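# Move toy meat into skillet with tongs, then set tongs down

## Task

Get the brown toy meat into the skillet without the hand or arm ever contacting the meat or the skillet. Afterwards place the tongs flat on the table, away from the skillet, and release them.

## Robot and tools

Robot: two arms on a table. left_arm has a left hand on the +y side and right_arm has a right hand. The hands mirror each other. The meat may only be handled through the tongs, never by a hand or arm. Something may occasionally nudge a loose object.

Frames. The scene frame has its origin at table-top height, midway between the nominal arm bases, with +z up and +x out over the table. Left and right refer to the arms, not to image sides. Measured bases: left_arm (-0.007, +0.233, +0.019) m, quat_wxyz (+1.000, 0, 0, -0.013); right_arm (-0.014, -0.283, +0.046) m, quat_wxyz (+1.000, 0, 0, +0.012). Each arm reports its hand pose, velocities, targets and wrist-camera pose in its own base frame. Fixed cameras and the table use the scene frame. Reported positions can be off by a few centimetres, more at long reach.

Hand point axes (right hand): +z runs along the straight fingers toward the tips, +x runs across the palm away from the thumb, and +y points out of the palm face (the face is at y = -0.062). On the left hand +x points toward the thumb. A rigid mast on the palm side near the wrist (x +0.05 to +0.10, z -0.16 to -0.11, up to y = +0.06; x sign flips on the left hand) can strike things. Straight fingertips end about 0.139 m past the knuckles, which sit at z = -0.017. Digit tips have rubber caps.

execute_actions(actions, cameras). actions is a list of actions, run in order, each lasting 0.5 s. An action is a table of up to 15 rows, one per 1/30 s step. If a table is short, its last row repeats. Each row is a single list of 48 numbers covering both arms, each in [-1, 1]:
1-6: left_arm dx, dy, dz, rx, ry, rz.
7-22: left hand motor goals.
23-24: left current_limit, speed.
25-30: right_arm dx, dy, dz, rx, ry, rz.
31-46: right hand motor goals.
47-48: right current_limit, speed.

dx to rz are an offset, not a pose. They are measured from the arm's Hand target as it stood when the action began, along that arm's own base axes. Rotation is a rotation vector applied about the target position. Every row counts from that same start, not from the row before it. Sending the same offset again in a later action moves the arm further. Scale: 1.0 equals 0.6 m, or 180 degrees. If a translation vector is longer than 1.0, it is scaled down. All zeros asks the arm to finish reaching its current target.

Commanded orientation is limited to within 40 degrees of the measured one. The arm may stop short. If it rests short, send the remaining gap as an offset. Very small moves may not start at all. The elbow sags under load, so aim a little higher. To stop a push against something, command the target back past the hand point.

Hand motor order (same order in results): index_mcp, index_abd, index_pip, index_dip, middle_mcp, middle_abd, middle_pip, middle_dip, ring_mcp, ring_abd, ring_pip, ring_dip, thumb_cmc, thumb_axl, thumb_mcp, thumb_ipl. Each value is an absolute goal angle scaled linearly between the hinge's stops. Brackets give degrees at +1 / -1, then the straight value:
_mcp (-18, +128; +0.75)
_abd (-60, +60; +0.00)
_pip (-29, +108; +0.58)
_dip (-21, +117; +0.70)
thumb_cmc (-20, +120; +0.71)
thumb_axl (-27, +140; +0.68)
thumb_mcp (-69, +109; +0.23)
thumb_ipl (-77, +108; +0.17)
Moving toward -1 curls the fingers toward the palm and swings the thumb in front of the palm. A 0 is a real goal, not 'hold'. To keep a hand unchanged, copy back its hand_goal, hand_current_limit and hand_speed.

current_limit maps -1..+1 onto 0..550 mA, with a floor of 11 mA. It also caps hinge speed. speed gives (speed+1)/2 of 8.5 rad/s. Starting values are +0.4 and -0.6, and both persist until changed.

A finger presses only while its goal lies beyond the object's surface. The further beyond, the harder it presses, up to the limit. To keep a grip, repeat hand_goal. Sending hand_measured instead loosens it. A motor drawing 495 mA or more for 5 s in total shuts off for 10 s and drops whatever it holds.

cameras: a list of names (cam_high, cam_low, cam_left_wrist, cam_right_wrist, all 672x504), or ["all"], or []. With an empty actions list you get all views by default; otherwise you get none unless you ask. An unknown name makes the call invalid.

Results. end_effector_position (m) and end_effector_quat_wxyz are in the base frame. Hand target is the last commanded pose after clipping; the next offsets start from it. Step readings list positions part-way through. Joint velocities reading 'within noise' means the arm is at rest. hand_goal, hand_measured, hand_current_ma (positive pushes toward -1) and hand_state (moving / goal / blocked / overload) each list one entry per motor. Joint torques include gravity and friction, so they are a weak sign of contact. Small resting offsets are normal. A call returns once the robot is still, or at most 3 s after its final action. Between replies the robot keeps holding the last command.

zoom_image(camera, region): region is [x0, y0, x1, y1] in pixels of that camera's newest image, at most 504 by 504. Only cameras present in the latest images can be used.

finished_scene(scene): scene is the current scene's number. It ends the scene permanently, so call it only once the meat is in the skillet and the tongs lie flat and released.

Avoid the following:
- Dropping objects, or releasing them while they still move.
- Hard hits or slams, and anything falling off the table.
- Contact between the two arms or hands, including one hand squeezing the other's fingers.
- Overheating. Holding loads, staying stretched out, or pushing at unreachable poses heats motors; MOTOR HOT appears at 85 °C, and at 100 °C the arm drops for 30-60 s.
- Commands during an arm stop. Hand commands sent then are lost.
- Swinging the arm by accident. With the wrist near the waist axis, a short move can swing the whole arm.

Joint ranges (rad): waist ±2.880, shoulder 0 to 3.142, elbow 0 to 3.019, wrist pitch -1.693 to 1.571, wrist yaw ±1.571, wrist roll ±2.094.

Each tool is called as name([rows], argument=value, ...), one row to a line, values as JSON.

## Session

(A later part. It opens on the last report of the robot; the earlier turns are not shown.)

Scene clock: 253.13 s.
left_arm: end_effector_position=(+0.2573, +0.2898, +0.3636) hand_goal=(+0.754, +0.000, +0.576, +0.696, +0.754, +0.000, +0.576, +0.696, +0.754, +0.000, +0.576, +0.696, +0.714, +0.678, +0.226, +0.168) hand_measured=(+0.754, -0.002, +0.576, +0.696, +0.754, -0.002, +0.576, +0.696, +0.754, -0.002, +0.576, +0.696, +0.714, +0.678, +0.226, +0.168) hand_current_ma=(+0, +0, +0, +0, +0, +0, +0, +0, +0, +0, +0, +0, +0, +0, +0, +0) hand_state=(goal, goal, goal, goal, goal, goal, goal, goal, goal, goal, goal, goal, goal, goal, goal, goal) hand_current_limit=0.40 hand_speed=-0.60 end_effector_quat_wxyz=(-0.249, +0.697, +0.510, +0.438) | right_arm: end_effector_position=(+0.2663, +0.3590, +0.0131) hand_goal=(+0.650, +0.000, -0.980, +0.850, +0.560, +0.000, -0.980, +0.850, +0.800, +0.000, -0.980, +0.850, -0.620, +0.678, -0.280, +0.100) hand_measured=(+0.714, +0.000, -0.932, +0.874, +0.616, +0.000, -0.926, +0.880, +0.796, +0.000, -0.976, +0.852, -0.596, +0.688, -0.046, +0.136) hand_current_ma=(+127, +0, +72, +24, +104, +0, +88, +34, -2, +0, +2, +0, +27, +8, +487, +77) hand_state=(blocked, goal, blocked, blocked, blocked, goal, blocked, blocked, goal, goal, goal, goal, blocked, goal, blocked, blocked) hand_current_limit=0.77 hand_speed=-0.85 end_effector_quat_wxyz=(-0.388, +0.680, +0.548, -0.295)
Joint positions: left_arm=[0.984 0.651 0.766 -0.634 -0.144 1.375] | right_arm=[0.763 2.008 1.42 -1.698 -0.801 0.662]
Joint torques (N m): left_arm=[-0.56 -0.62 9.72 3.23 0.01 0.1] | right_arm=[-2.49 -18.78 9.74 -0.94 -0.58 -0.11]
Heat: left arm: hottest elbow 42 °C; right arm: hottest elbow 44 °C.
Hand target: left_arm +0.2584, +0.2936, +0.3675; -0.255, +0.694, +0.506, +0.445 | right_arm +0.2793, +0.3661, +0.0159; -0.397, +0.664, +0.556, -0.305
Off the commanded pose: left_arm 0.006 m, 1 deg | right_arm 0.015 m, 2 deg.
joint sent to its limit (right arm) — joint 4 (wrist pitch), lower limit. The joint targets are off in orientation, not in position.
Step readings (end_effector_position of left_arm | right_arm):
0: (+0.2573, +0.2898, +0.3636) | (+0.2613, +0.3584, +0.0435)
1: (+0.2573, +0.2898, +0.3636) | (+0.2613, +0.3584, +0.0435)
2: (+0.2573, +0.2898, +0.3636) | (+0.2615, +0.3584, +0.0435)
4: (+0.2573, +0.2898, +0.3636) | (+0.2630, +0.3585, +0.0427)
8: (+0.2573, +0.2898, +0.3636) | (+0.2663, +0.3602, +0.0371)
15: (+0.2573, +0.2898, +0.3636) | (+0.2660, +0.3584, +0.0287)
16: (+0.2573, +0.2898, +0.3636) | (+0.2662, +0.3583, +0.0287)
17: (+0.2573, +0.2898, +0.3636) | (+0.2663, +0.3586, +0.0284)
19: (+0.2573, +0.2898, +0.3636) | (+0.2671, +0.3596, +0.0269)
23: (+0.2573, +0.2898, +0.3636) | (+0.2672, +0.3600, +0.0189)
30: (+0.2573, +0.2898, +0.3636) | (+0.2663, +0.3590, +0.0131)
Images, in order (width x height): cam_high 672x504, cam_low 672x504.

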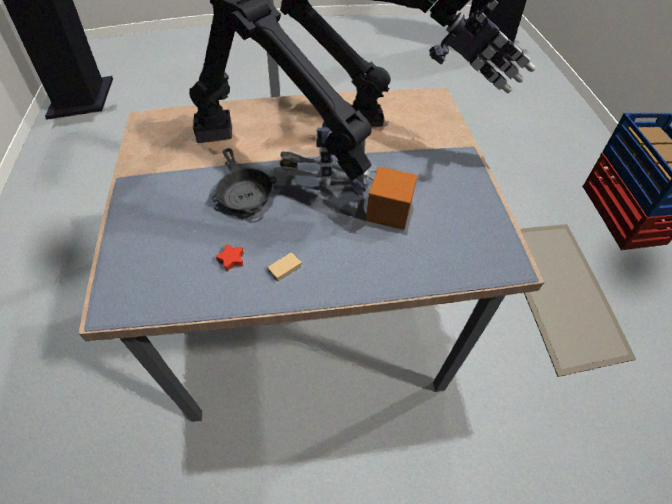

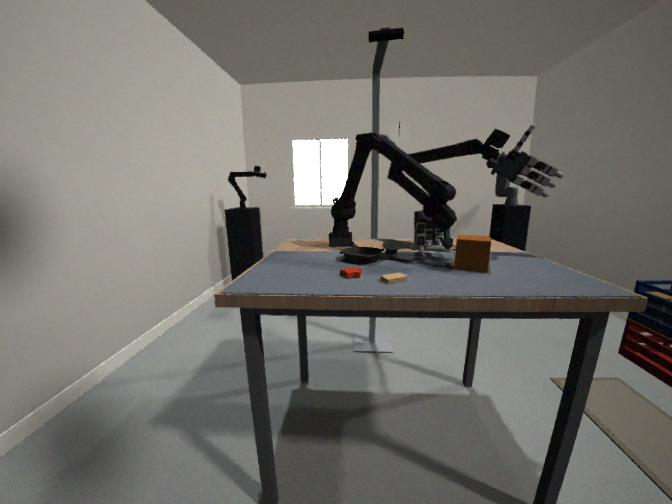

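execute_actions(actions=[])

zoom_image(camera="cam_high", region=[200, 120, 340, 225])

zoom_image(camera="cam_low", region=[300, 200, 480, 320])

Scene clock: 273.13 s.
left_arm: end_effector_position=(+0.2573, +0.2898, +0.3636) hand_goal=(+0.754, +0.000, +0.576, +0.696, +0.754, +0.000, +0.576, +0.696, +0.754, +0.000, +0.576, +0.696, +0.714, +0.678, +0.226, +0.168) hand_measured=(+0.754, -0.002, +0.576, +0.696, +0.754, -0.002, +0.576, +0.696, +0.754, -0.002, +0.576, +0.696, +0.714, +0.678, +0.226, +0.168) hand_current_ma=(+0, +0, +0, +0, +0, +0, +0, +0, +0, +0, +0, +0, +0, +0, +0, +0) hand_state=(goal, goal, goal, goal, goal, goal, goal, goal, goal, goal, goal, goal, goal, goal, goal, goal) hand_current_limit=0.40 hand_speed=-0.60 end_effector_quat_wxyz=(-0.249, +0.697, +0.510, +0.438) | right_arm: end_effector_position=(+0.2663, +0.3590, +0.0131) hand_goal=(+0.650, +0.000, -0.980, +0.850, +0.560, +0.000, -0.980, +0.850, +0.800, +0.000, -0.980, +0.850, -0.620, +0.678, -0.280, +0.100) hand_measured=(+0.714, +0.000, -0.932, +0.874, +0.616, +0.000, -0.926, +0.880, +0.796, +0.000, -0.976, +0.852, -0.596, +0.688, -0.046, +0.136) hand_current_ma=(+127, +0, +72, +24, +104, +0, +88, +34, -2, +0, +2, +0, +27, +8, +487, +77) hand_state=(blocked, goal, blocked, blocked, blocked, goal, blocked, blocked, goal, goal, goal, goal, blocked, goal, blocked, blocked) hand_current_limit=0.77 hand_speed=-0.85 end_effector_quat_wxyz=(-0.388, +0.680, +0.548, -0.295)
Joint positions: left_arm=[0.984 0.651 0.766 -0.634 -0.144 1.375] | right_arm=[0.763 2.008 1.42 -1.698 -0.801 0.662]
Joint velocities: within noise
Joint torques (N m): left_arm=[-0.56 -0.67 9.72 3.23 0.01 0.1] | right_arm=[-1.9 -18.55 9.81 -0.9 -0.54 -0.09]
Heat: left arm: hottest elbow 42 °C; right arm: hottest elbow 45 °C.
Hand target: left_arm +0.2584, +0.2936, +0.3675; -0.255, +0.694, +0.506, +0.445 | right_arm +0.2793, +0.3661, +0.0159; -0.397, +0.664, +0.556, -0.305
Off the commanded pose: left_arm 0.006 m, 1 deg | right_arm 0.015 m, 2 deg.

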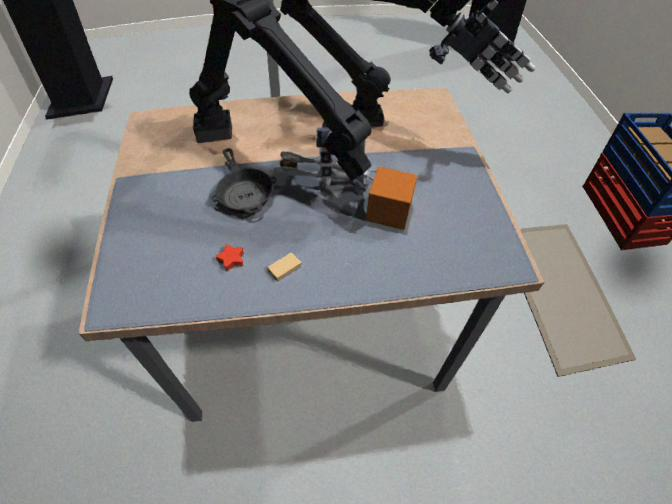

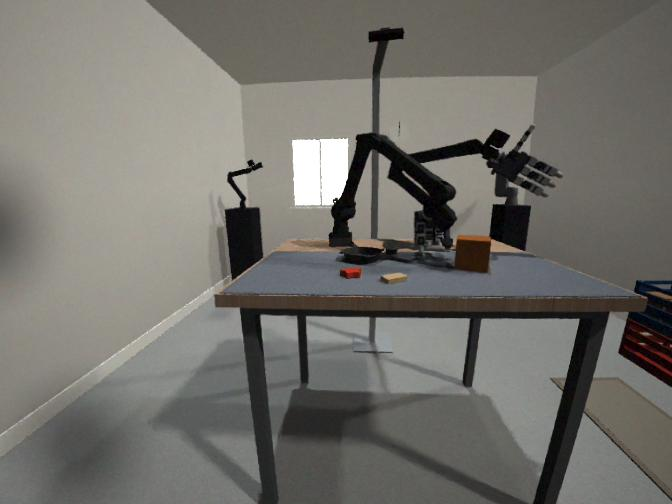

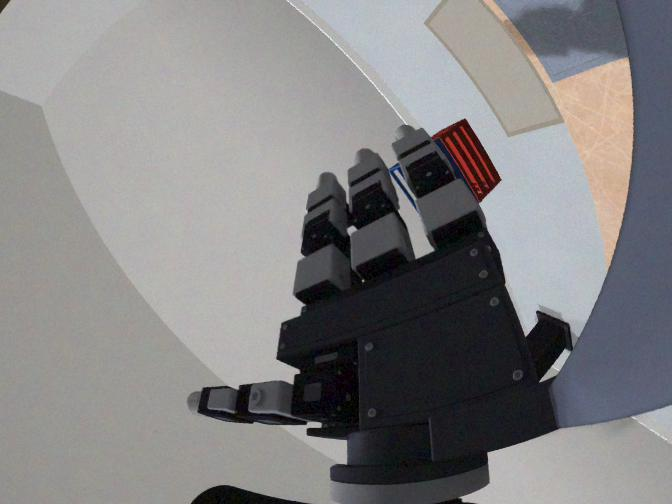

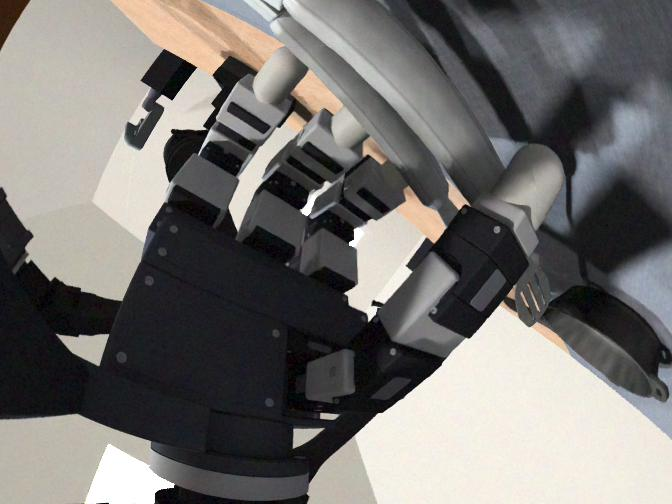

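Scaled by 3.600.

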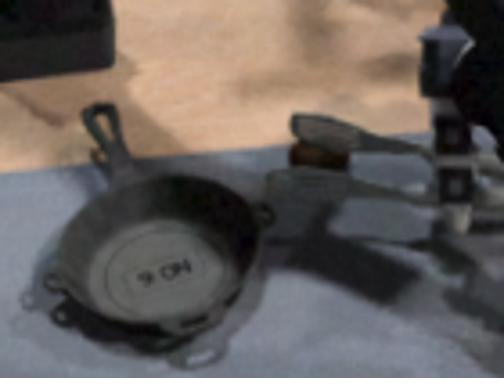

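Scaled by 2.800.

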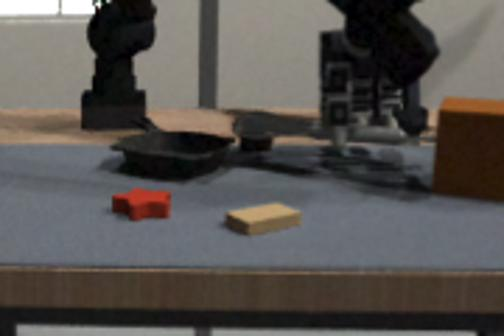

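zoom_image(camera="cam_low", region=[370, 225, 430, 265])

zoom_image(camera="cam_high", region=[265, 140, 325, 185])

zoom_image(camera="cam_right_wrist", region=[480, 220, 672, 420])

Scaled by 8.400.

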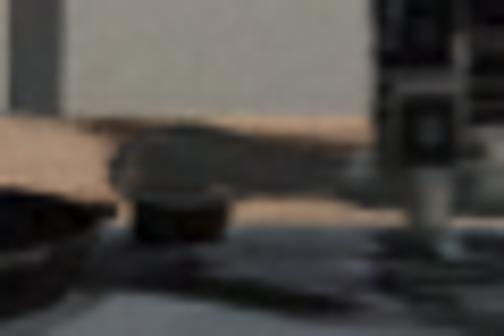

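Scaled by 8.400.

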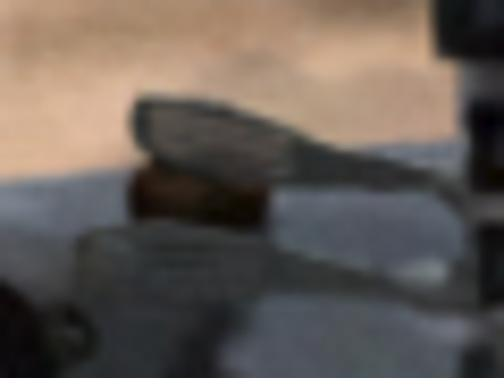

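Scaled by 2.520 from the camera's 672x504 image, which has a finer 960x720 frame.

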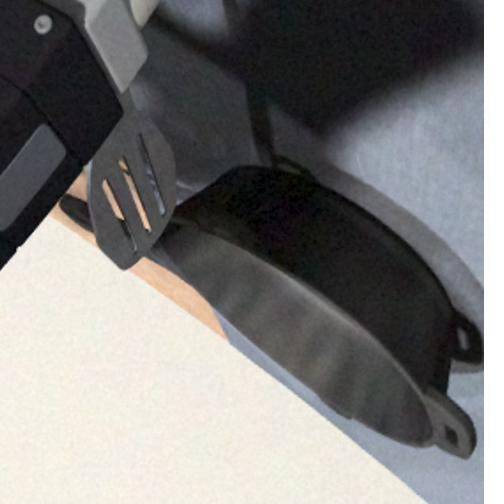

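execute_actions([
  [[0,0,0,0,0,0, 0.754,0,0.576,0.696,0.754,0,0.576,0.696,0.754,0,0.576,0.696,0.714,0.678,0.226,0.168,0.4,-0.6, 0,0,0.05,0,0,0, 0.65,0,-0.98,0.85, 0.56,0,-0.98,0.85, 0.8,0,-0.98,0.85, -0.62,0.677,-0.28,0.1, 0.77,-0.85]],
  [[0,0,0,0,0,0, 0.754,0,0.576,0.696,0.754,0,0.576,0.696,0.754,0,0.576,0.696,0.714,0.678,0.226,0.168,0.4,-0.6, 0,0,0.05,0,0,0, 0.65,0,-0.98,0.85, 0.56,0,-0.98,0.85, 0.8,0,-0.98,0.85, -0.62,0.677,-0.28,0.1, 0.77,-0.85]],
], cameras=["cam_high","cam_low"])

zoom_image(camera="cam_high", region=[265, 140, 325, 185])

zoom_image(camera="cam_low", region=[370, 225, 430, 265])

Scene clock: 289.17 s.
left_arm: end_effector_position=(+0.2573, +0.2898, +0.3636) hand_goal=(+0.754, +0.000, +0.576, +0.696, +0.754, +0.000, +0.576, +0.696, +0.754, +0.000, +0.576, +0.696, +0.714, +0.678, +0.226, +0.168) hand_measured=(+0.754, -0.002, +0.576, +0.696, +0.754, -0.002, +0.576, +0.696, +0.754, -0.002, +0.576, +0.696, +0.714, +0.678, +0.226, +0.168) hand_current_ma=(+0, +0, +0, +0, +0, +0, +0, +0, +0, +0, +0, +0, +0, +0, +0, +0) hand_state=(goal, goal, goal, goal, goal, goal, goal, goal, goal, goal, goal, goal, goal, goal, goal, goal) hand_current_limit=0.40 hand_speed=-0.60 end_effector_quat_wxyz=(-0.249, +0.697, +0.510, +0.438) | right_arm: end_effector_position=(+0.2729, +0.3624, +0.0685) hand_goal=(+0.650, +0.000, -0.980, +0.850, +0.560, +0.000, -0.980, +0.850, +0.800, +0.000, -0.980, +0.850, -0.620, +0.678, -0.280, +0.100) hand_measured=(+0.714, +0.000, -0.932, +0.874, +0.616, +0.000, -0.926, +0.880, +0.796, +0.000, -0.976, +0.852, -0.594, +0.688, -0.046, +0.136) hand_current_ma=(+127, +0, +72, +24, +104, +0, +88, +34, -2, +0, +2, +0, +27, +8, +487, +77) hand_state=(blocked, goal, blocked, blocked, blocked, goal, blocked, blocked, goal, goal, goal, goal, blocked, goal, blocked, blocked) hand_current_limit=0.77 hand_speed=-0.85 end_effector_quat_wxyz=(-0.384, +0.691, +0.559, -0.249)
Joint positions: left_arm=[0.984 0.651 0.766 -0.634 -0.144 1.375] | right_arm=[0.763 1.879 1.42 -1.698 -0.8 0.718]
Joint torques (N m): left_arm=[-0.56 -0.62 9.73 3.22 0.01 0.11] | right_arm=[-1.08 -19.19 9.73 -0.64 -0.78 0.32]
Heat: left arm: hottest elbow 43 °C; right arm: hottest elbow 45 °C.
Hand target: left_arm +0.2584, +0.2936, +0.3675; -0.255, +0.694, +0.506, +0.445 | right_arm +0.2793, +0.3662, +0.0758; -0.397, +0.664, +0.556, -0.305
Off the commanded pose: left_arm 0.006 m, 1 deg | right_arm 0.010 m, 7 deg.
joint sent to its limit (right arm) — joint 4 (wrist pitch), lower limit. The joint targets are off in orientation, not in position.
Step readings (end_effector_position of left_arm | right_arm):
0: (+0.2573, +0.2898, +0.3636) | (+0.2663, +0.3590, +0.0131)
1: (+0.2573, +0.2898, +0.3636) | (+0.2663, +0.3590, +0.0131)
2: (+0.2573, +0.2898, +0.3636) | (+0.2664, +0.3590, +0.0132)
4: (+0.2573, +0.2898, +0.3636) | (+0.2668, +0.3593, +0.0151)
8: (+0.2573, +0.2898, +0.3636) | (+0.2686, +0.3610, +0.0251)
15: (+0.2573, +0.2898, +0.3636) | (+0.2706, +0.3626, +0.0374)
16: (+0.2573, +0.2898, +0.3636) | (+0.2706, +0.3626, +0.0376)
17: (+0.2573, +0.2898, +0.3636) | (+0.2705, +0.3624, +0.0378)
19: (+0.2573, +0.2898, +0.3636) | (+0.2706, +0.3619, +0.0405)
23: (+0.2573, +0.2898, +0.3636) | (+0.2719, +0.3623, +0.0539)
30: (+0.2573, +0.2898, +0.3636) | (+0.2731, +0.3628, +0.0685)
Images, in order (width x height): cam_high 672x504, cam_low 672x504.

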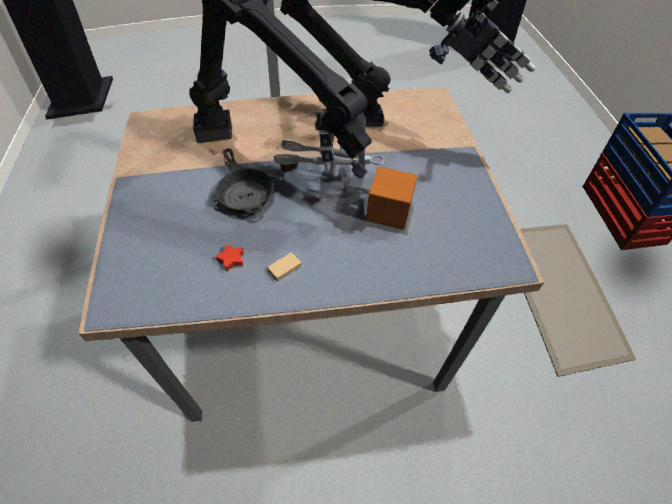

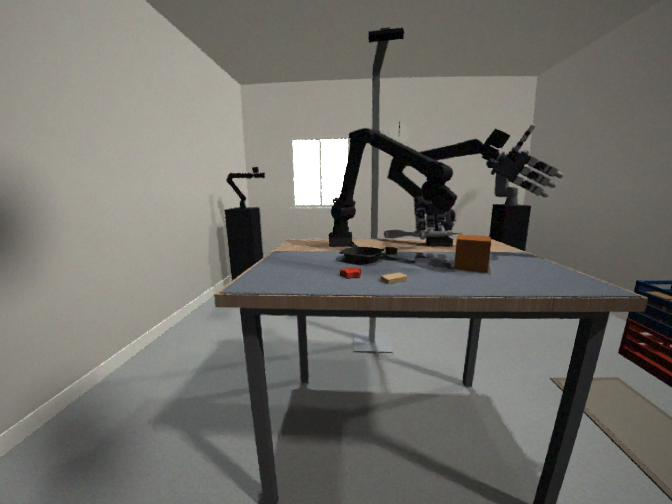

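Scaled by 8.400.

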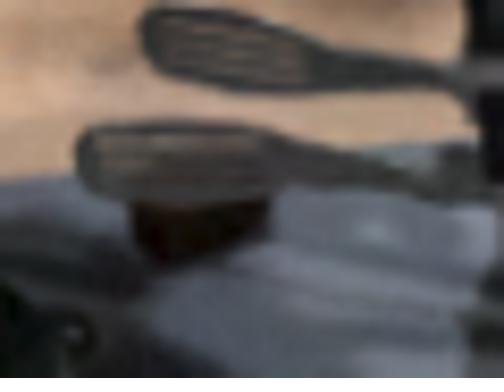

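Scaled by 8.400.

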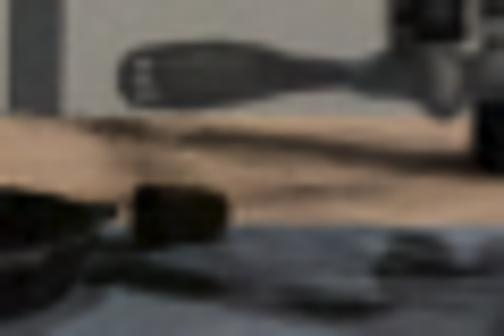

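execute_actions([
  [[0,0,0,0,0,0, 0.754,0,0.576,0.696,0.754,0,0.576,0.696,0.754,0,0.576,0.696,0.714,0.678,0.226,0.168,0.4,-0.6, -0.05,0,0,0,0,0, 0.75,0,-0.98,0.85, 0.67,0,-0.98,0.85, 0.8,0,-0.98,0.85, -0.62,0.677,-0.2,0.1, 0.77,-0.85]],
  [[0,0,0,0,0,0, 0.754,0,0.576,0.696,0.754,0,0.576,0.696,0.754,0,0.576,0.696,0.714,0.678,0.226,0.168,0.4,-0.6, 0,0,0,0,0,0, 0.75,0,-0.98,0.85, 0.67,0,-0.98,0.85, 0.8,0,-0.98,0.85, -0.62,0.677,-0.2,0.1, 0.77,-0.85]],
], cameras=["cam_high","cam_low"])

zoom_image(camera="cam_high", region=[265, 130, 325, 175])

Scene clock: 305.17 s.
left_arm: end_effector_position=(+0.2573, +0.2898, +0.3636) hand_goal=(+0.754, +0.000, +0.576, +0.696, +0.754, +0.000, +0.576, +0.696, +0.754, +0.000, +0.576, +0.696, +0.714, +0.678, +0.226, +0.168) hand_measured=(+0.754, -0.002, +0.576, +0.696, +0.754, -0.002, +0.576, +0.696, +0.754, -0.002, +0.576, +0.696, +0.714, +0.678, +0.226, +0.168) hand_current_ma=(+0, +0, +0, +0, +0, +0, +0, +0, +0, +0, +0, +0, +0, +0, +0, +0) hand_state=(goal, goal, goal, goal, goal, goal, goal, goal, goal, goal, goal, goal, goal, goal, goal, goal) hand_current_limit=0.40 hand_speed=-0.60 end_effector_quat_wxyz=(-0.249, +0.697, +0.510, +0.438) | right_arm: end_effector_position=(+0.2515, +0.3673, +0.0683) hand_goal=(+0.750, +0.000, -0.980, +0.850, +0.670, +0.000, -0.980, +0.850, +0.800, +0.000, -0.980, +0.850, -0.620, +0.678, -0.200, +0.100) hand_measured=(+0.782, +0.000, -0.932, +0.874, +0.690, +0.000, -0.932, +0.878, +0.796, +0.000, -0.976, +0.852, -0.600, +0.688, -0.062, +0.136) hand_current_ma=(+43, +0, +72, +24, +21, +0, +71, +30, -2, +0, +2, +0, +19, +8, +487, +77) hand_state=(blocked, goal, blocked, blocked, blocked, goal, blocked, blocked, goal, goal, goal, goal, blocked, goal, blocked, blocked) hand_current_limit=0.77 hand_speed=-0.85 end_effector_quat_wxyz=(-0.389, +0.683, +0.560, -0.262)
Joint positions: left_arm=[0.984 0.651 0.766 -0.634 -0.144 1.375] | right_arm=[0.796 1.868 1.394 -1.698 -0.824 0.725]
Joint torques (N m): left_arm=[-0.56 -0.62 9.73 3.22 0.01 0.1] | right_arm=[-0.62 -19.9 7.58 -0.88 -0.85 0.27]
Heat: left arm: hottest elbow 43 °C; right arm: hottest elbow 45 °C.
Hand target: left_arm +0.2584, +0.2936, +0.3675; -0.255, +0.694, +0.506, +0.445 | right_arm +0.2493, +0.3662, +0.0759; -0.397, +0.664, +0.556, -0.304
Off the commanded pose: left_arm 0.006 m, 1 deg | right_arm 0.008 m, 5 deg.
joint sent to its limit (right arm) — joint 4 (wrist pitch), lower limit. The joint targets are off in orientation, not in position.
Step readings (end_effector_position of left_arm | right_arm):
0: (+0.2573, +0.2898, +0.3636) | (+0.2729, +0.3623, +0.0686)
1: (+0.2573, +0.2898, +0.3636) | (+0.2729, +0.3623, +0.0686)
2: (+0.2573, +0.2898, +0.3636) | (+0.2725, +0.3629, +0.0687)
4: (+0.2573, +0.2898, +0.3636) | (+0.2698, +0.3645, +0.0691)
8: (+0.2573, +0.2898, +0.3636) | (+0.2598, +0.3648, +0.0682)
15: (+0.2573, +0.2898, +0.3636) | (+0.2515, +0.3672, +0.0676)
16: (+0.2573, +0.2898, +0.3636) | (+0.2515, +0.3672, +0.0676)
17: (+0.2573, +0.2898, +0.3636) | (+0.2515, +0.3672, +0.0678)
19: (+0.2573, +0.2898, +0.3636) | (+0.2515, +0.3672, +0.0679)
23: (+0.2573, +0.2898, +0.3636) | (+0.2515, +0.3673, +0.0683)
30: (+0.2573, +0.2898, +0.3636) | (+0.2515, +0.3673, +0.0683)
Images, in order (width x height): cam_high 672x504, cam_low 672x504.

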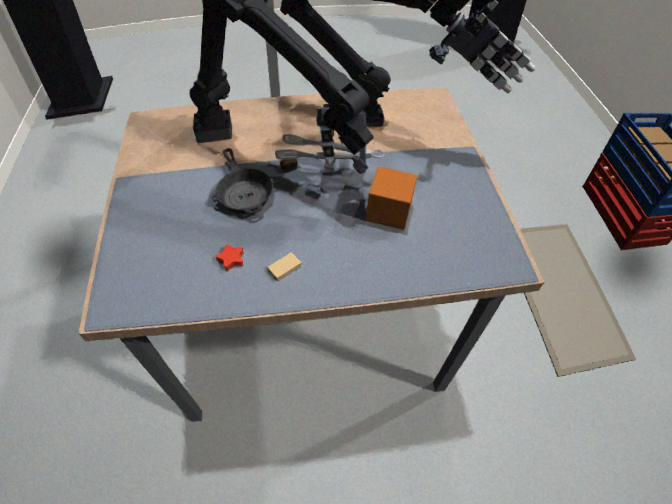

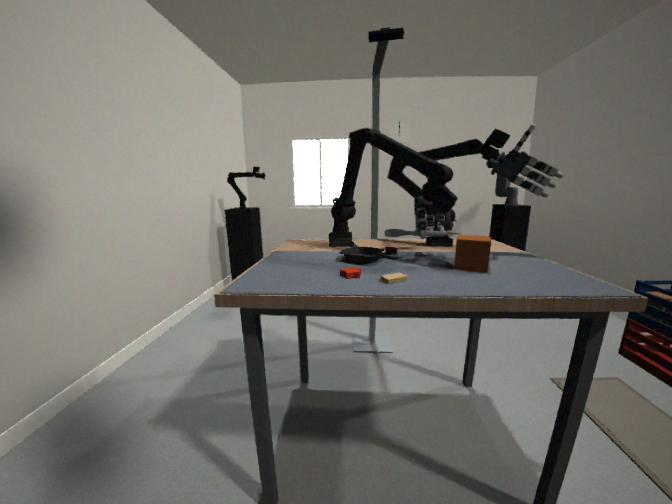

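Scaled by 8.400.

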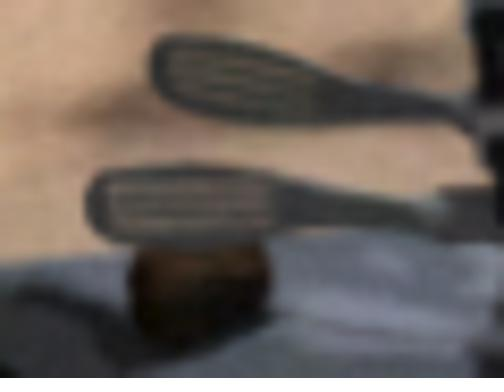

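execute_actions([
  [[0,0,0,0,0,0, 0.754,0,0.576,0.696,0.754,0,0.576,0.696,0.754,0,0.576,0.696,0.714,0.678,0.226,0.168,0.4,-0.6, -0.025,0,0,0,0,0, 0.76,0,-0.98,0.85, 0.68,0,-0.98,0.85, 0.8,0,-0.98,0.85, -0.62,0.677,-0.2,0.1, 0.77,-0.85]],
  [[0,0,0,0,0,0, 0.754,0,0.576,0.696,0.754,0,0.576,0.696,0.754,0,0.576,0.696,0.714,0.678,0.226,0.168,0.4,-0.6, 0,0,-0.04,0,0,0, 0.76,0,-0.98,0.85, 0.68,0,-0.98,0.85, 0.8,0,-0.98,0.85, -0.62,0.677,-0.2,0.1, 0.77,-0.85]],
], cameras=["cam_high","cam_low"])

zoom_image(camera="cam_high", region=[265, 140, 325, 185])

zoom_image(camera="cam_low", region=[370, 225, 430, 265])

Scene clock: 313.07 s.
left_arm: end_effector_position=(+0.2573, +0.2898, +0.3636) hand_goal=(+0.754, +0.000, +0.576, +0.696, +0.754, +0.000, +0.576, +0.696, +0.754, +0.000, +0.576, +0.696, +0.714, +0.678, +0.226, +0.168) hand_measured=(+0.754, -0.002, +0.576, +0.696, +0.754, -0.002, +0.576, +0.696, +0.754, -0.002, +0.576, +0.696, +0.714, +0.678, +0.226, +0.168) hand_current_ma=(+0, +0, +0, +0, +0, +0, +0, +0, +0, +0, +0, +0, +0, +0, +0, +0) hand_state=(goal, goal, goal, goal, goal, goal, goal, goal, goal, goal, goal, goal, goal, goal, goal, goal) hand_current_limit=0.40 hand_speed=-0.60 end_effector_quat_wxyz=(-0.249, +0.697, +0.510, +0.438) | right_arm: end_effector_position=(+0.2367, +0.3659, +0.0543) hand_goal=(+0.760, +0.000, -0.980, +0.850, +0.680, +0.000, -0.980, +0.850, +0.800, +0.000, -0.980, +0.850, -0.620, +0.678, -0.200, +0.100) hand_measured=(+0.790, +0.000, -0.932, +0.874, +0.700, +0.000, -0.934, +0.876, +0.796, +0.000, -0.976, +0.852, -0.602, +0.688, -0.070, +0.136) hand_current_ma=(+40, +0, +72, +24, +20, +0, +70, +30, -2, +0, +2, +0, +17, +8, +487, +77) hand_state=(blocked, goal, blocked, blocked, blocked, goal, blocked, blocked, goal, goal, goal, goal, goal, goal, blocked, blocked) hand_current_limit=0.77 hand_speed=-0.85 end_effector_quat_wxyz=(-0.391, +0.678, +0.555, -0.282)
Joint positions: left_arm=[0.984 0.651 0.766 -0.634 -0.144 1.375] | right_arm=[0.813 1.89 1.37 -1.698 -0.837 0.715]
Joint torques (N m): left_arm=[-0.56 -0.62 9.73 3.22 0.01 0.1] | right_arm=[-0.67 -17.38 7.3 -0.77 -0.81 -0.01]
Heat: left arm: hottest elbow 43 °C; right arm: hottest elbow 44 °C.
Hand target: left_arm +0.2584, +0.2936, +0.3675; -0.255, +0.694, +0.506, +0.445 | right_arm +0.2343, +0.3662, +0.0519; -0.397, +0.664, +0.555, -0.305
Off the commanded pose: left_arm 0.006 m, 1 deg | right_arm 0.003 m, 3 deg.
joint sent to its limit (right arm) — joint 4 (wrist pitch), lower limit. The joint targets still meet the commanded pose.
Step readings (end_effector_position of left_arm | right_arm):
0: (+0.2573, +0.2898, +0.3636) | (+0.2515, +0.3673, +0.0683)
1: (+0.2573, +0.2898, +0.3636) | (+0.2514, +0.3672, +0.0682)
2: (+0.2573, +0.2898, +0.3636) | (+0.2508, +0.3673, +0.0682)
4: (+0.2573, +0.2898, +0.3636) | (+0.2477, +0.3667, +0.0683)
8: (+0.2573, +0.2898, +0.3636) | (+0.2414, +0.3649, +0.0679)
15: (+0.2573, +0.2898, +0.3636) | (+0.2380, +0.3666, +0.0683)
16: (+0.2573, +0.2898, +0.3636) | (+0.2380, +0.3666, +0.0683)
17: (+0.2573, +0.2898, +0.3636) | (+0.2380, +0.3666, +0.0683)
19: (+0.2573, +0.2898, +0.3636) | (+0.2379, +0.3665, +0.0678)
23: (+0.2573, +0.2898, +0.3636) | (+0.2375, +0.3664, +0.0626)
30: (+0.2573, +0.2898, +0.3636) | (+0.2367, +0.3658, +0.0543)
Images, in order (width x height): cam_high 672x504, cam_low 672x504.

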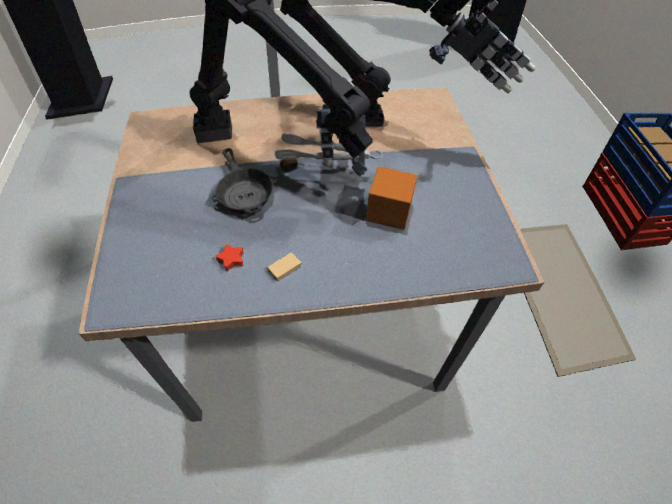

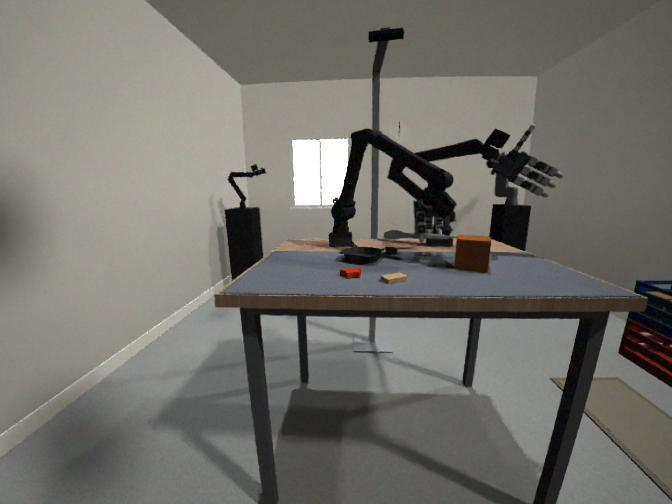

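Scaled by 8.400.

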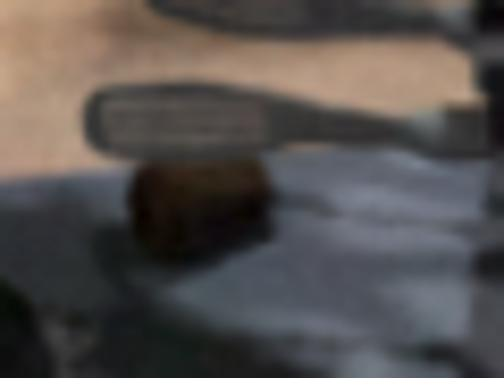

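Scaled by 8.400.

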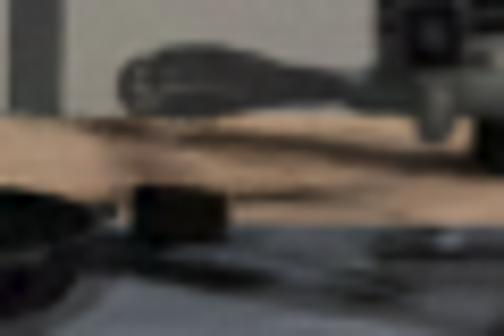

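execute_actions([
  [[0,0,0,0,0,0, 0.754,0,0.576,0.696,0.754,0,0.576,0.696,0.754,0,0.576,0.696,0.714,0.678,0.226,0.168,0.4,-0.6, 0.006,0,-0.035,0,0,0, 0.76,0,-0.98,0.85, 0.68,0,-0.98,0.85, 0.8,0,-0.98,0.85, -0.62,0.677,-0.2,0.1, 0.77,-0.85]],
], cameras=["cam_high","cam_low"])

zoom_image(camera="cam_high", region=[265, 140, 325, 185])

zoom_image(camera="cam_low", region=[370, 225, 430, 265])

Scene clock: 318.93 s.
left_arm: end_effector_position=(+0.2573, +0.2898, +0.3636) hand_goal=(+0.754, +0.000, +0.576, +0.696, +0.754, +0.000, +0.576, +0.696, +0.754, +0.000, +0.576, +0.696, +0.714, +0.678, +0.226, +0.168) hand_measured=(+0.754, -0.002, +0.576, +0.696, +0.754, -0.002, +0.576, +0.696, +0.754, -0.002, +0.576, +0.696, +0.714, +0.678, +0.226, +0.168) hand_current_ma=(+0, +0, +0, +0, +0, +0, +0, +0, +0, +0, +0, +0, +0, +0, +0, +0) hand_state=(goal, goal, goal, goal, goal, goal, goal, goal, goal, goal, goal, goal, goal, goal, goal, goal) hand_current_limit=0.40 hand_speed=-0.60 end_effector_quat_wxyz=(-0.249, +0.697, +0.510, +0.438) | right_arm: end_effector_position=(+0.2344, +0.3651, +0.0300) hand_goal=(+0.760, +0.000, -0.980, +0.850, +0.680, +0.000, -0.980, +0.850, +0.800, +0.000, -0.980, +0.850, -0.620, +0.678, -0.200, +0.100) hand_measured=(+0.790, +0.000, -0.932, +0.874, +0.700, +0.000, -0.934, +0.876, +0.796, +0.000, -0.976, +0.852, -0.602, +0.688, -0.070, +0.136) hand_current_ma=(+40, +0, +72, +24, +21, +0, +70, +30, -2, +0, +2, +0, +17, +8, +487, +77) hand_state=(blocked, goal, blocked, blocked, blocked, goal, blocked, blocked, goal, goal, goal, goal, goal, goal, blocked, blocked) hand_current_limit=0.77 hand_speed=-0.85 end_effector_quat_wxyz=(-0.393, +0.670, +0.554, -0.300)
Joint positions: left_arm=[0.984 0.651 0.766 -0.634 -0.144 1.375] | right_arm=[0.813 1.949 1.37 -1.698 -0.836 0.677]
Joint torques (N m): left_arm=[-0.56 -0.62 9.72 3.22 0.01 0.1] | right_arm=[-1.44 -19.02 7.83 -0.92 -0.63 -0.01]
Heat: left arm: hottest elbow 43 °C; right arm: hottest elbow 44 °C.
Hand target: left_arm +0.2584, +0.2936, +0.3675; -0.255, +0.694, +0.506, +0.445 | right_arm +0.2379, +0.3662, +0.0309; -0.397, +0.664, +0.556, -0.304
Off the commanded pose: left_arm 0.006 m, 1 deg | right_arm 0.004 m, 1 deg.
joint sent to its limit (right arm) — joint 4 (wrist pitch), lower limit. The joint targets still meet the commanded pose.
Step readings (end_effector_position of left_arm | right_arm):
0: (+0.2573, +0.2898, +0.3636) | (+0.2367, +0.3660, +0.0543)
1: (+0.2573, +0.2898, +0.3636) | (+0.2367, +0.3660, +0.0541)
2: (+0.2573, +0.2898, +0.3636) | (+0.2367, +0.3661, +0.0536)
4: (+0.2573, +0.2898, +0.3636) | (+0.2367, +0.3664, +0.0510)
8: (+0.2573, +0.2898, +0.3636) | (+0.2355, +0.3658, +0.0397)
15: (+0.2573, +0.2898, +0.3636) | (+0.2343, +0.3649, +0.0300)
Images, in order (width x height): cam_high 672x504, cam_low 672x504.

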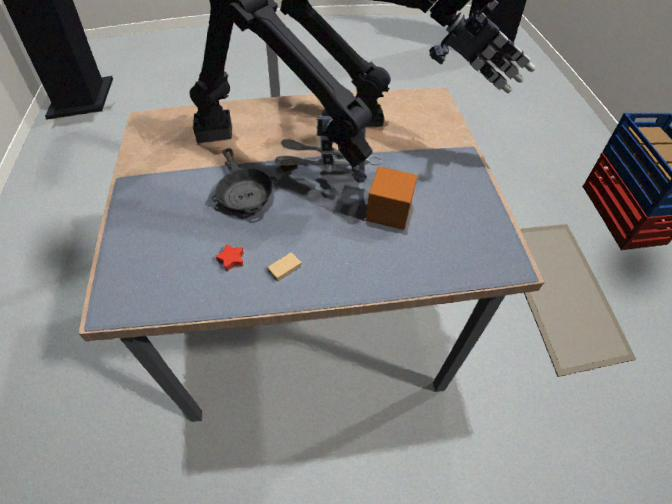

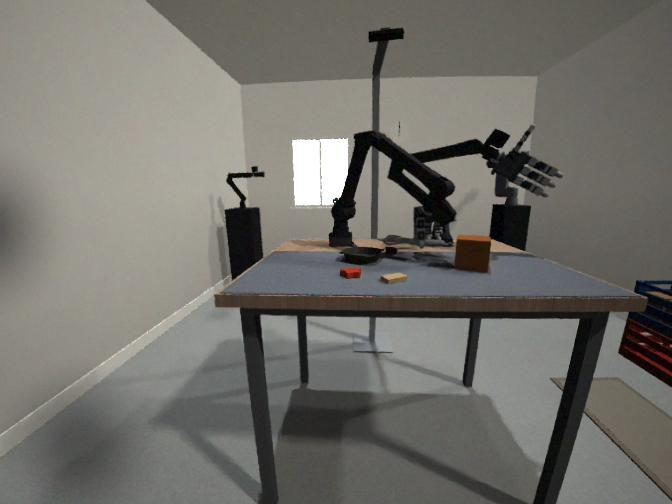

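Scaled by 8.400.

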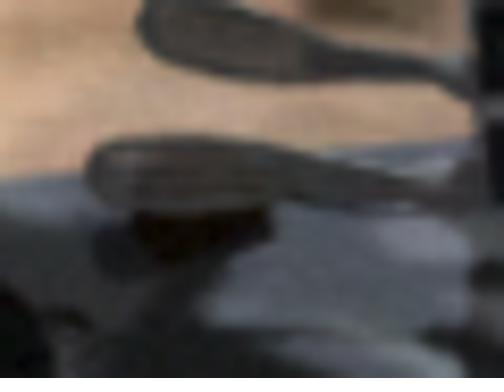

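Scaled by 8.400.

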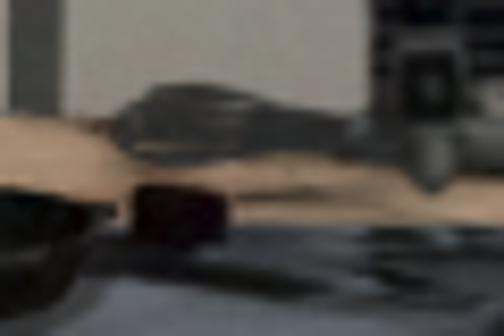

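execute_actions([
  [[0,0,0,0,0,0, 0.754,0,0.576,0.696,0.754,0,0.576,0.696,0.754,0,0.576,0.696,0.714,0.678,0.226,0.168,0.4,-0.6, 0.006,0,-0.03,0,0,0, 0.76,0,-0.98,0.85, 0.68,0,-0.98,0.85, 0.8,0,-0.98,0.85, -0.62,0.677,-0.2,0.1, 0.77,-0.85]],
], cameras=["cam_high","cam_low"])

zoom_image(camera="cam_high", region=[265, 140, 325, 185])

zoom_image(camera="cam_low", region=[370, 225, 430, 265])

Scene clock: 324.23 s.
left_arm: end_effector_position=(+0.2573, +0.2898, +0.3636) hand_goal=(+0.754, +0.000, +0.576, +0.696, +0.754, +0.000, +0.576, +0.696, +0.754, +0.000, +0.576, +0.696, +0.714, +0.678, +0.226, +0.168) hand_measured=(+0.754, -0.002, +0.576, +0.696, +0.754, -0.002, +0.576, +0.696, +0.754, -0.002, +0.576, +0.696, +0.714, +0.678, +0.226, +0.168) hand_current_ma=(+0, +0, +0, +0, +0, +0, +0, +0, +0, +0, +0, +0, +0, +0, +0, +0) hand_state=(goal, goal, goal, goal, goal, goal, goal, goal, goal, goal, goal, goal, goal, goal, goal, goal) hand_current_limit=0.40 hand_speed=-0.60 end_effector_quat_wxyz=(-0.249, +0.697, +0.510, +0.438) | right_arm: end_effector_position=(+0.2336, +0.3625, +0.0140) hand_goal=(+0.760, +0.000, -0.980, +0.850, +0.680, +0.000, -0.980, +0.850, +0.800, +0.000, -0.980, +0.850, -0.620, +0.678, -0.200, +0.100) hand_measured=(+0.790, +0.000, -0.932, +0.874, +0.700, +0.000, -0.934, +0.876, +0.796, +0.000, -0.976, +0.852, -0.602, +0.688, -0.070, +0.136) hand_current_ma=(+40, +0, +72, +24, +21, +0, +70, +30, -2, +0, +2, +0, +17, +8, +487, +77) hand_state=(blocked, goal, blocked, blocked, blocked, goal, blocked, blocked, goal, goal, goal, goal, goal, goal, blocked, blocked) hand_current_limit=0.77 hand_speed=-0.85 end_effector_quat_wxyz=(-0.394, +0.666, +0.552, -0.312)
Joint positions: left_arm=[0.984 0.651 0.766 -0.634 -0.144 1.375] | right_arm=[0.81 1.987 1.37 -1.698 -0.832 0.655]
Joint torques (N m): left_arm=[-0.56 -0.62 9.72 3.23 0.01 0.1] | right_arm=[-1.96 -18.55 7.98 -0.58 -0.64 -0.02]
Heat: left arm: hottest elbow 43 °C; right arm: hottest elbow 43 °C.
Hand target: left_arm +0.2584, +0.2936, +0.3675; -0.255, +0.694, +0.506, +0.445 | right_arm +0.2415, +0.3661, +0.0128; -0.397, +0.664, +0.555, -0.305
Off the commanded pose: left_arm 0.006 m, 1 deg | right_arm 0.009 m, 1 deg.
Step readings (end_effector_position of left_arm | right_arm):
0: (+0.2573, +0.2898, +0.3636) | (+0.2344, +0.3651, +0.0300)
1: (+0.2573, +0.2898, +0.3636) | (+0.2344, +0.3652, +0.0300)
2: (+0.2573, +0.2898, +0.3636) | (+0.2344, +0.3652, +0.0298)
4: (+0.2573, +0.2898, +0.3636) | (+0.2344, +0.3652, +0.0283)
8: (+0.2573, +0.2898, +0.3636) | (+0.2339, +0.3640, +0.0211)
15: (+0.2573, +0.2898, +0.3636) | (+0.2336, +0.3624, +0.0140)
Images, in order (width x height): cam_high 672x504, cam_low 672x504.

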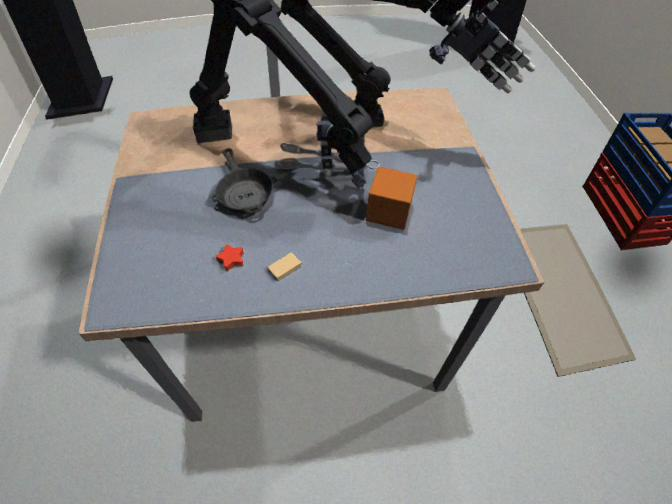

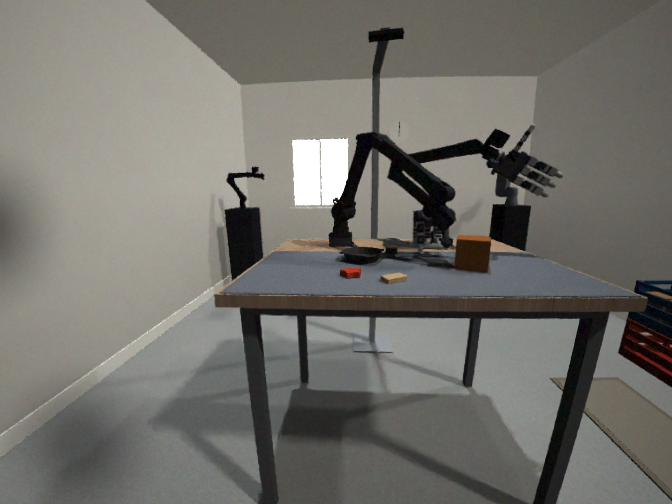

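Scaled by 8.400.

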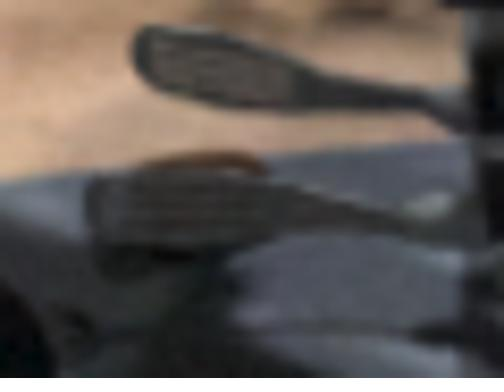

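Scaled by 8.400.

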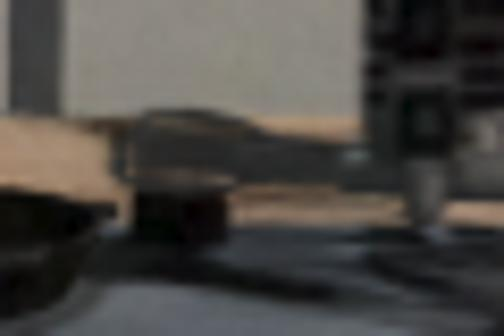

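execute_actions([
  [[0,0,0,0,0,0, 0.754,0,0.576,0.696,0.754,0,0.576,0.696,0.754,0,0.576,0.696,0.714,0.678,0.226,0.168,0.4,-0.6, 0.003,0,-0.03,0,0,0, 0.76,0,-0.98,0.85, 0.68,0,-0.98,0.85, 0.8,0,-0.98,0.85, -0.62,0.677,-0.2,0.1, 0.77,-0.85]],
], cameras=["cam_high","cam_low"])

zoom_image(camera="cam_high", region=[265, 140, 325, 185])

zoom_image(camera="cam_low", region=[370, 225, 460, 275])

Scene clock: 329.07 s.
left_arm: end_effector_position=(+0.2573, +0.2898, +0.3636) hand_goal=(+0.754, +0.000, +0.576, +0.696, +0.754, +0.000, +0.576, +0.696, +0.754, +0.000, +0.576, +0.696, +0.714, +0.678, +0.226, +0.168) hand_measured=(+0.754, -0.002, +0.576, +0.696, +0.754, -0.002, +0.576, +0.696, +0.754, -0.002, +0.576, +0.696, +0.714, +0.678, +0.226, +0.168) hand_current_ma=(+0, +0, +0, +0, +0, +0, +0, +0, +0, +0, +0, +0, +0, +0, +0, +0) hand_state=(goal, goal, goal, goal, goal, goal, goal, goal, goal, goal, goal, goal, goal, goal, goal, goal) hand_current_limit=0.40 hand_speed=-0.60 end_effector_quat_wxyz=(-0.249, +0.697, +0.510, +0.438) | right_arm: end_effector_position=(+0.2371, +0.3643, -0.0017) hand_goal=(+0.760, +0.000, -0.980, +0.850, +0.680, +0.000, -0.980, +0.850, +0.800, +0.000, -0.980, +0.850, -0.620, +0.678, -0.200, +0.100) hand_measured=(+0.790, +0.000, -0.932, +0.874, +0.700, +0.000, -0.934, +0.876, +0.796, +0.000, -0.976, +0.852, -0.602, +0.688, -0.070, +0.136) hand_current_ma=(+40, +0, +72, +24, +21, +0, +70, +30, -2, +0, +2, +0, +17, +8, +487, +77) hand_state=(blocked, goal, blocked, blocked, blocked, goal, blocked, blocked, goal, goal, goal, goal, goal, goal, blocked, blocked) hand_current_limit=0.77 hand_speed=-0.85 end_effector_quat_wxyz=(-0.394, +0.665, +0.553, -0.310)
Joint positions: left_arm=[0.984 0.651 0.766 -0.634 -0.144 1.375] | right_arm=[0.807 2.015 1.37 -1.666 -0.83 0.652]
Joint torques (N m): left_arm=[-0.56 -0.67 9.73 3.22 0.01 0.1] | right_arm=[-1.85 -18.32 7.21 -0.58 -0.64 -0.02]
Heat: left arm: hottest elbow 43 °C; right arm: hottest elbow 43 °C.
Hand target: left_arm +0.2584, +0.2936, +0.3675; -0.255, +0.694, +0.506, +0.445 | right_arm +0.2434, +0.3662, -0.0051; -0.397, +0.664, +0.556, -0.304
Off the commanded pose: left_arm 0.006 m, 1 deg | right_arm 0.007 m, 1 deg.
Step readings (end_effector_position of left_arm | right_arm):
0: (+0.2573, +0.2898, +0.3636) | (+0.2336, +0.3626, +0.0140)
1: (+0.2573, +0.2898, +0.3636) | (+0.2337, +0.3626, +0.0139)
2: (+0.2573, +0.2898, +0.3636) | (+0.2339, +0.3629, +0.0135)
4: (+0.2573, +0.2898, +0.3636) | (+0.2354, +0.3642, +0.0114)
8: (+0.2573, +0.2898, +0.3636) | (+0.2369, +0.3651, +0.0043)
15: (+0.2573, +0.2898, +0.3636) | (+0.2371, +0.3643, -0.0017)
Images, in order (width x height): cam_high 672x504, cam_low 672x504.

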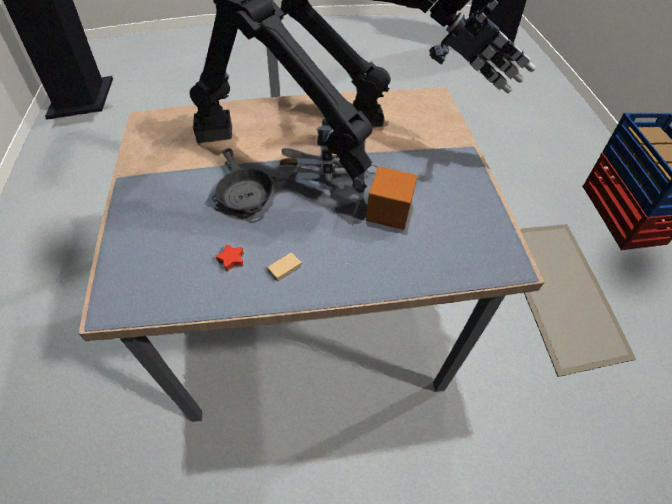

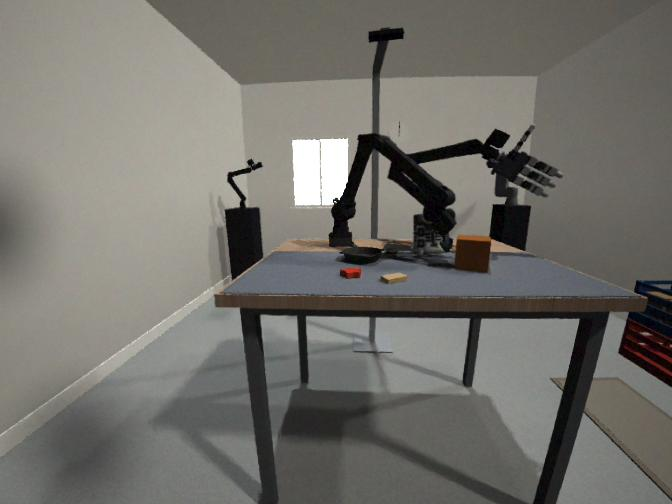

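Scaled by 8.400.

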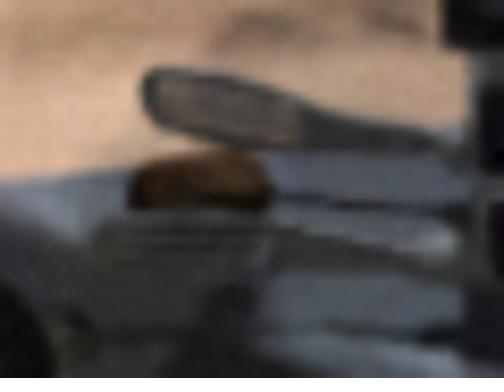

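Scaled by 5.600.

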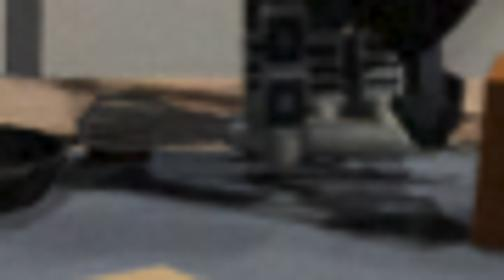

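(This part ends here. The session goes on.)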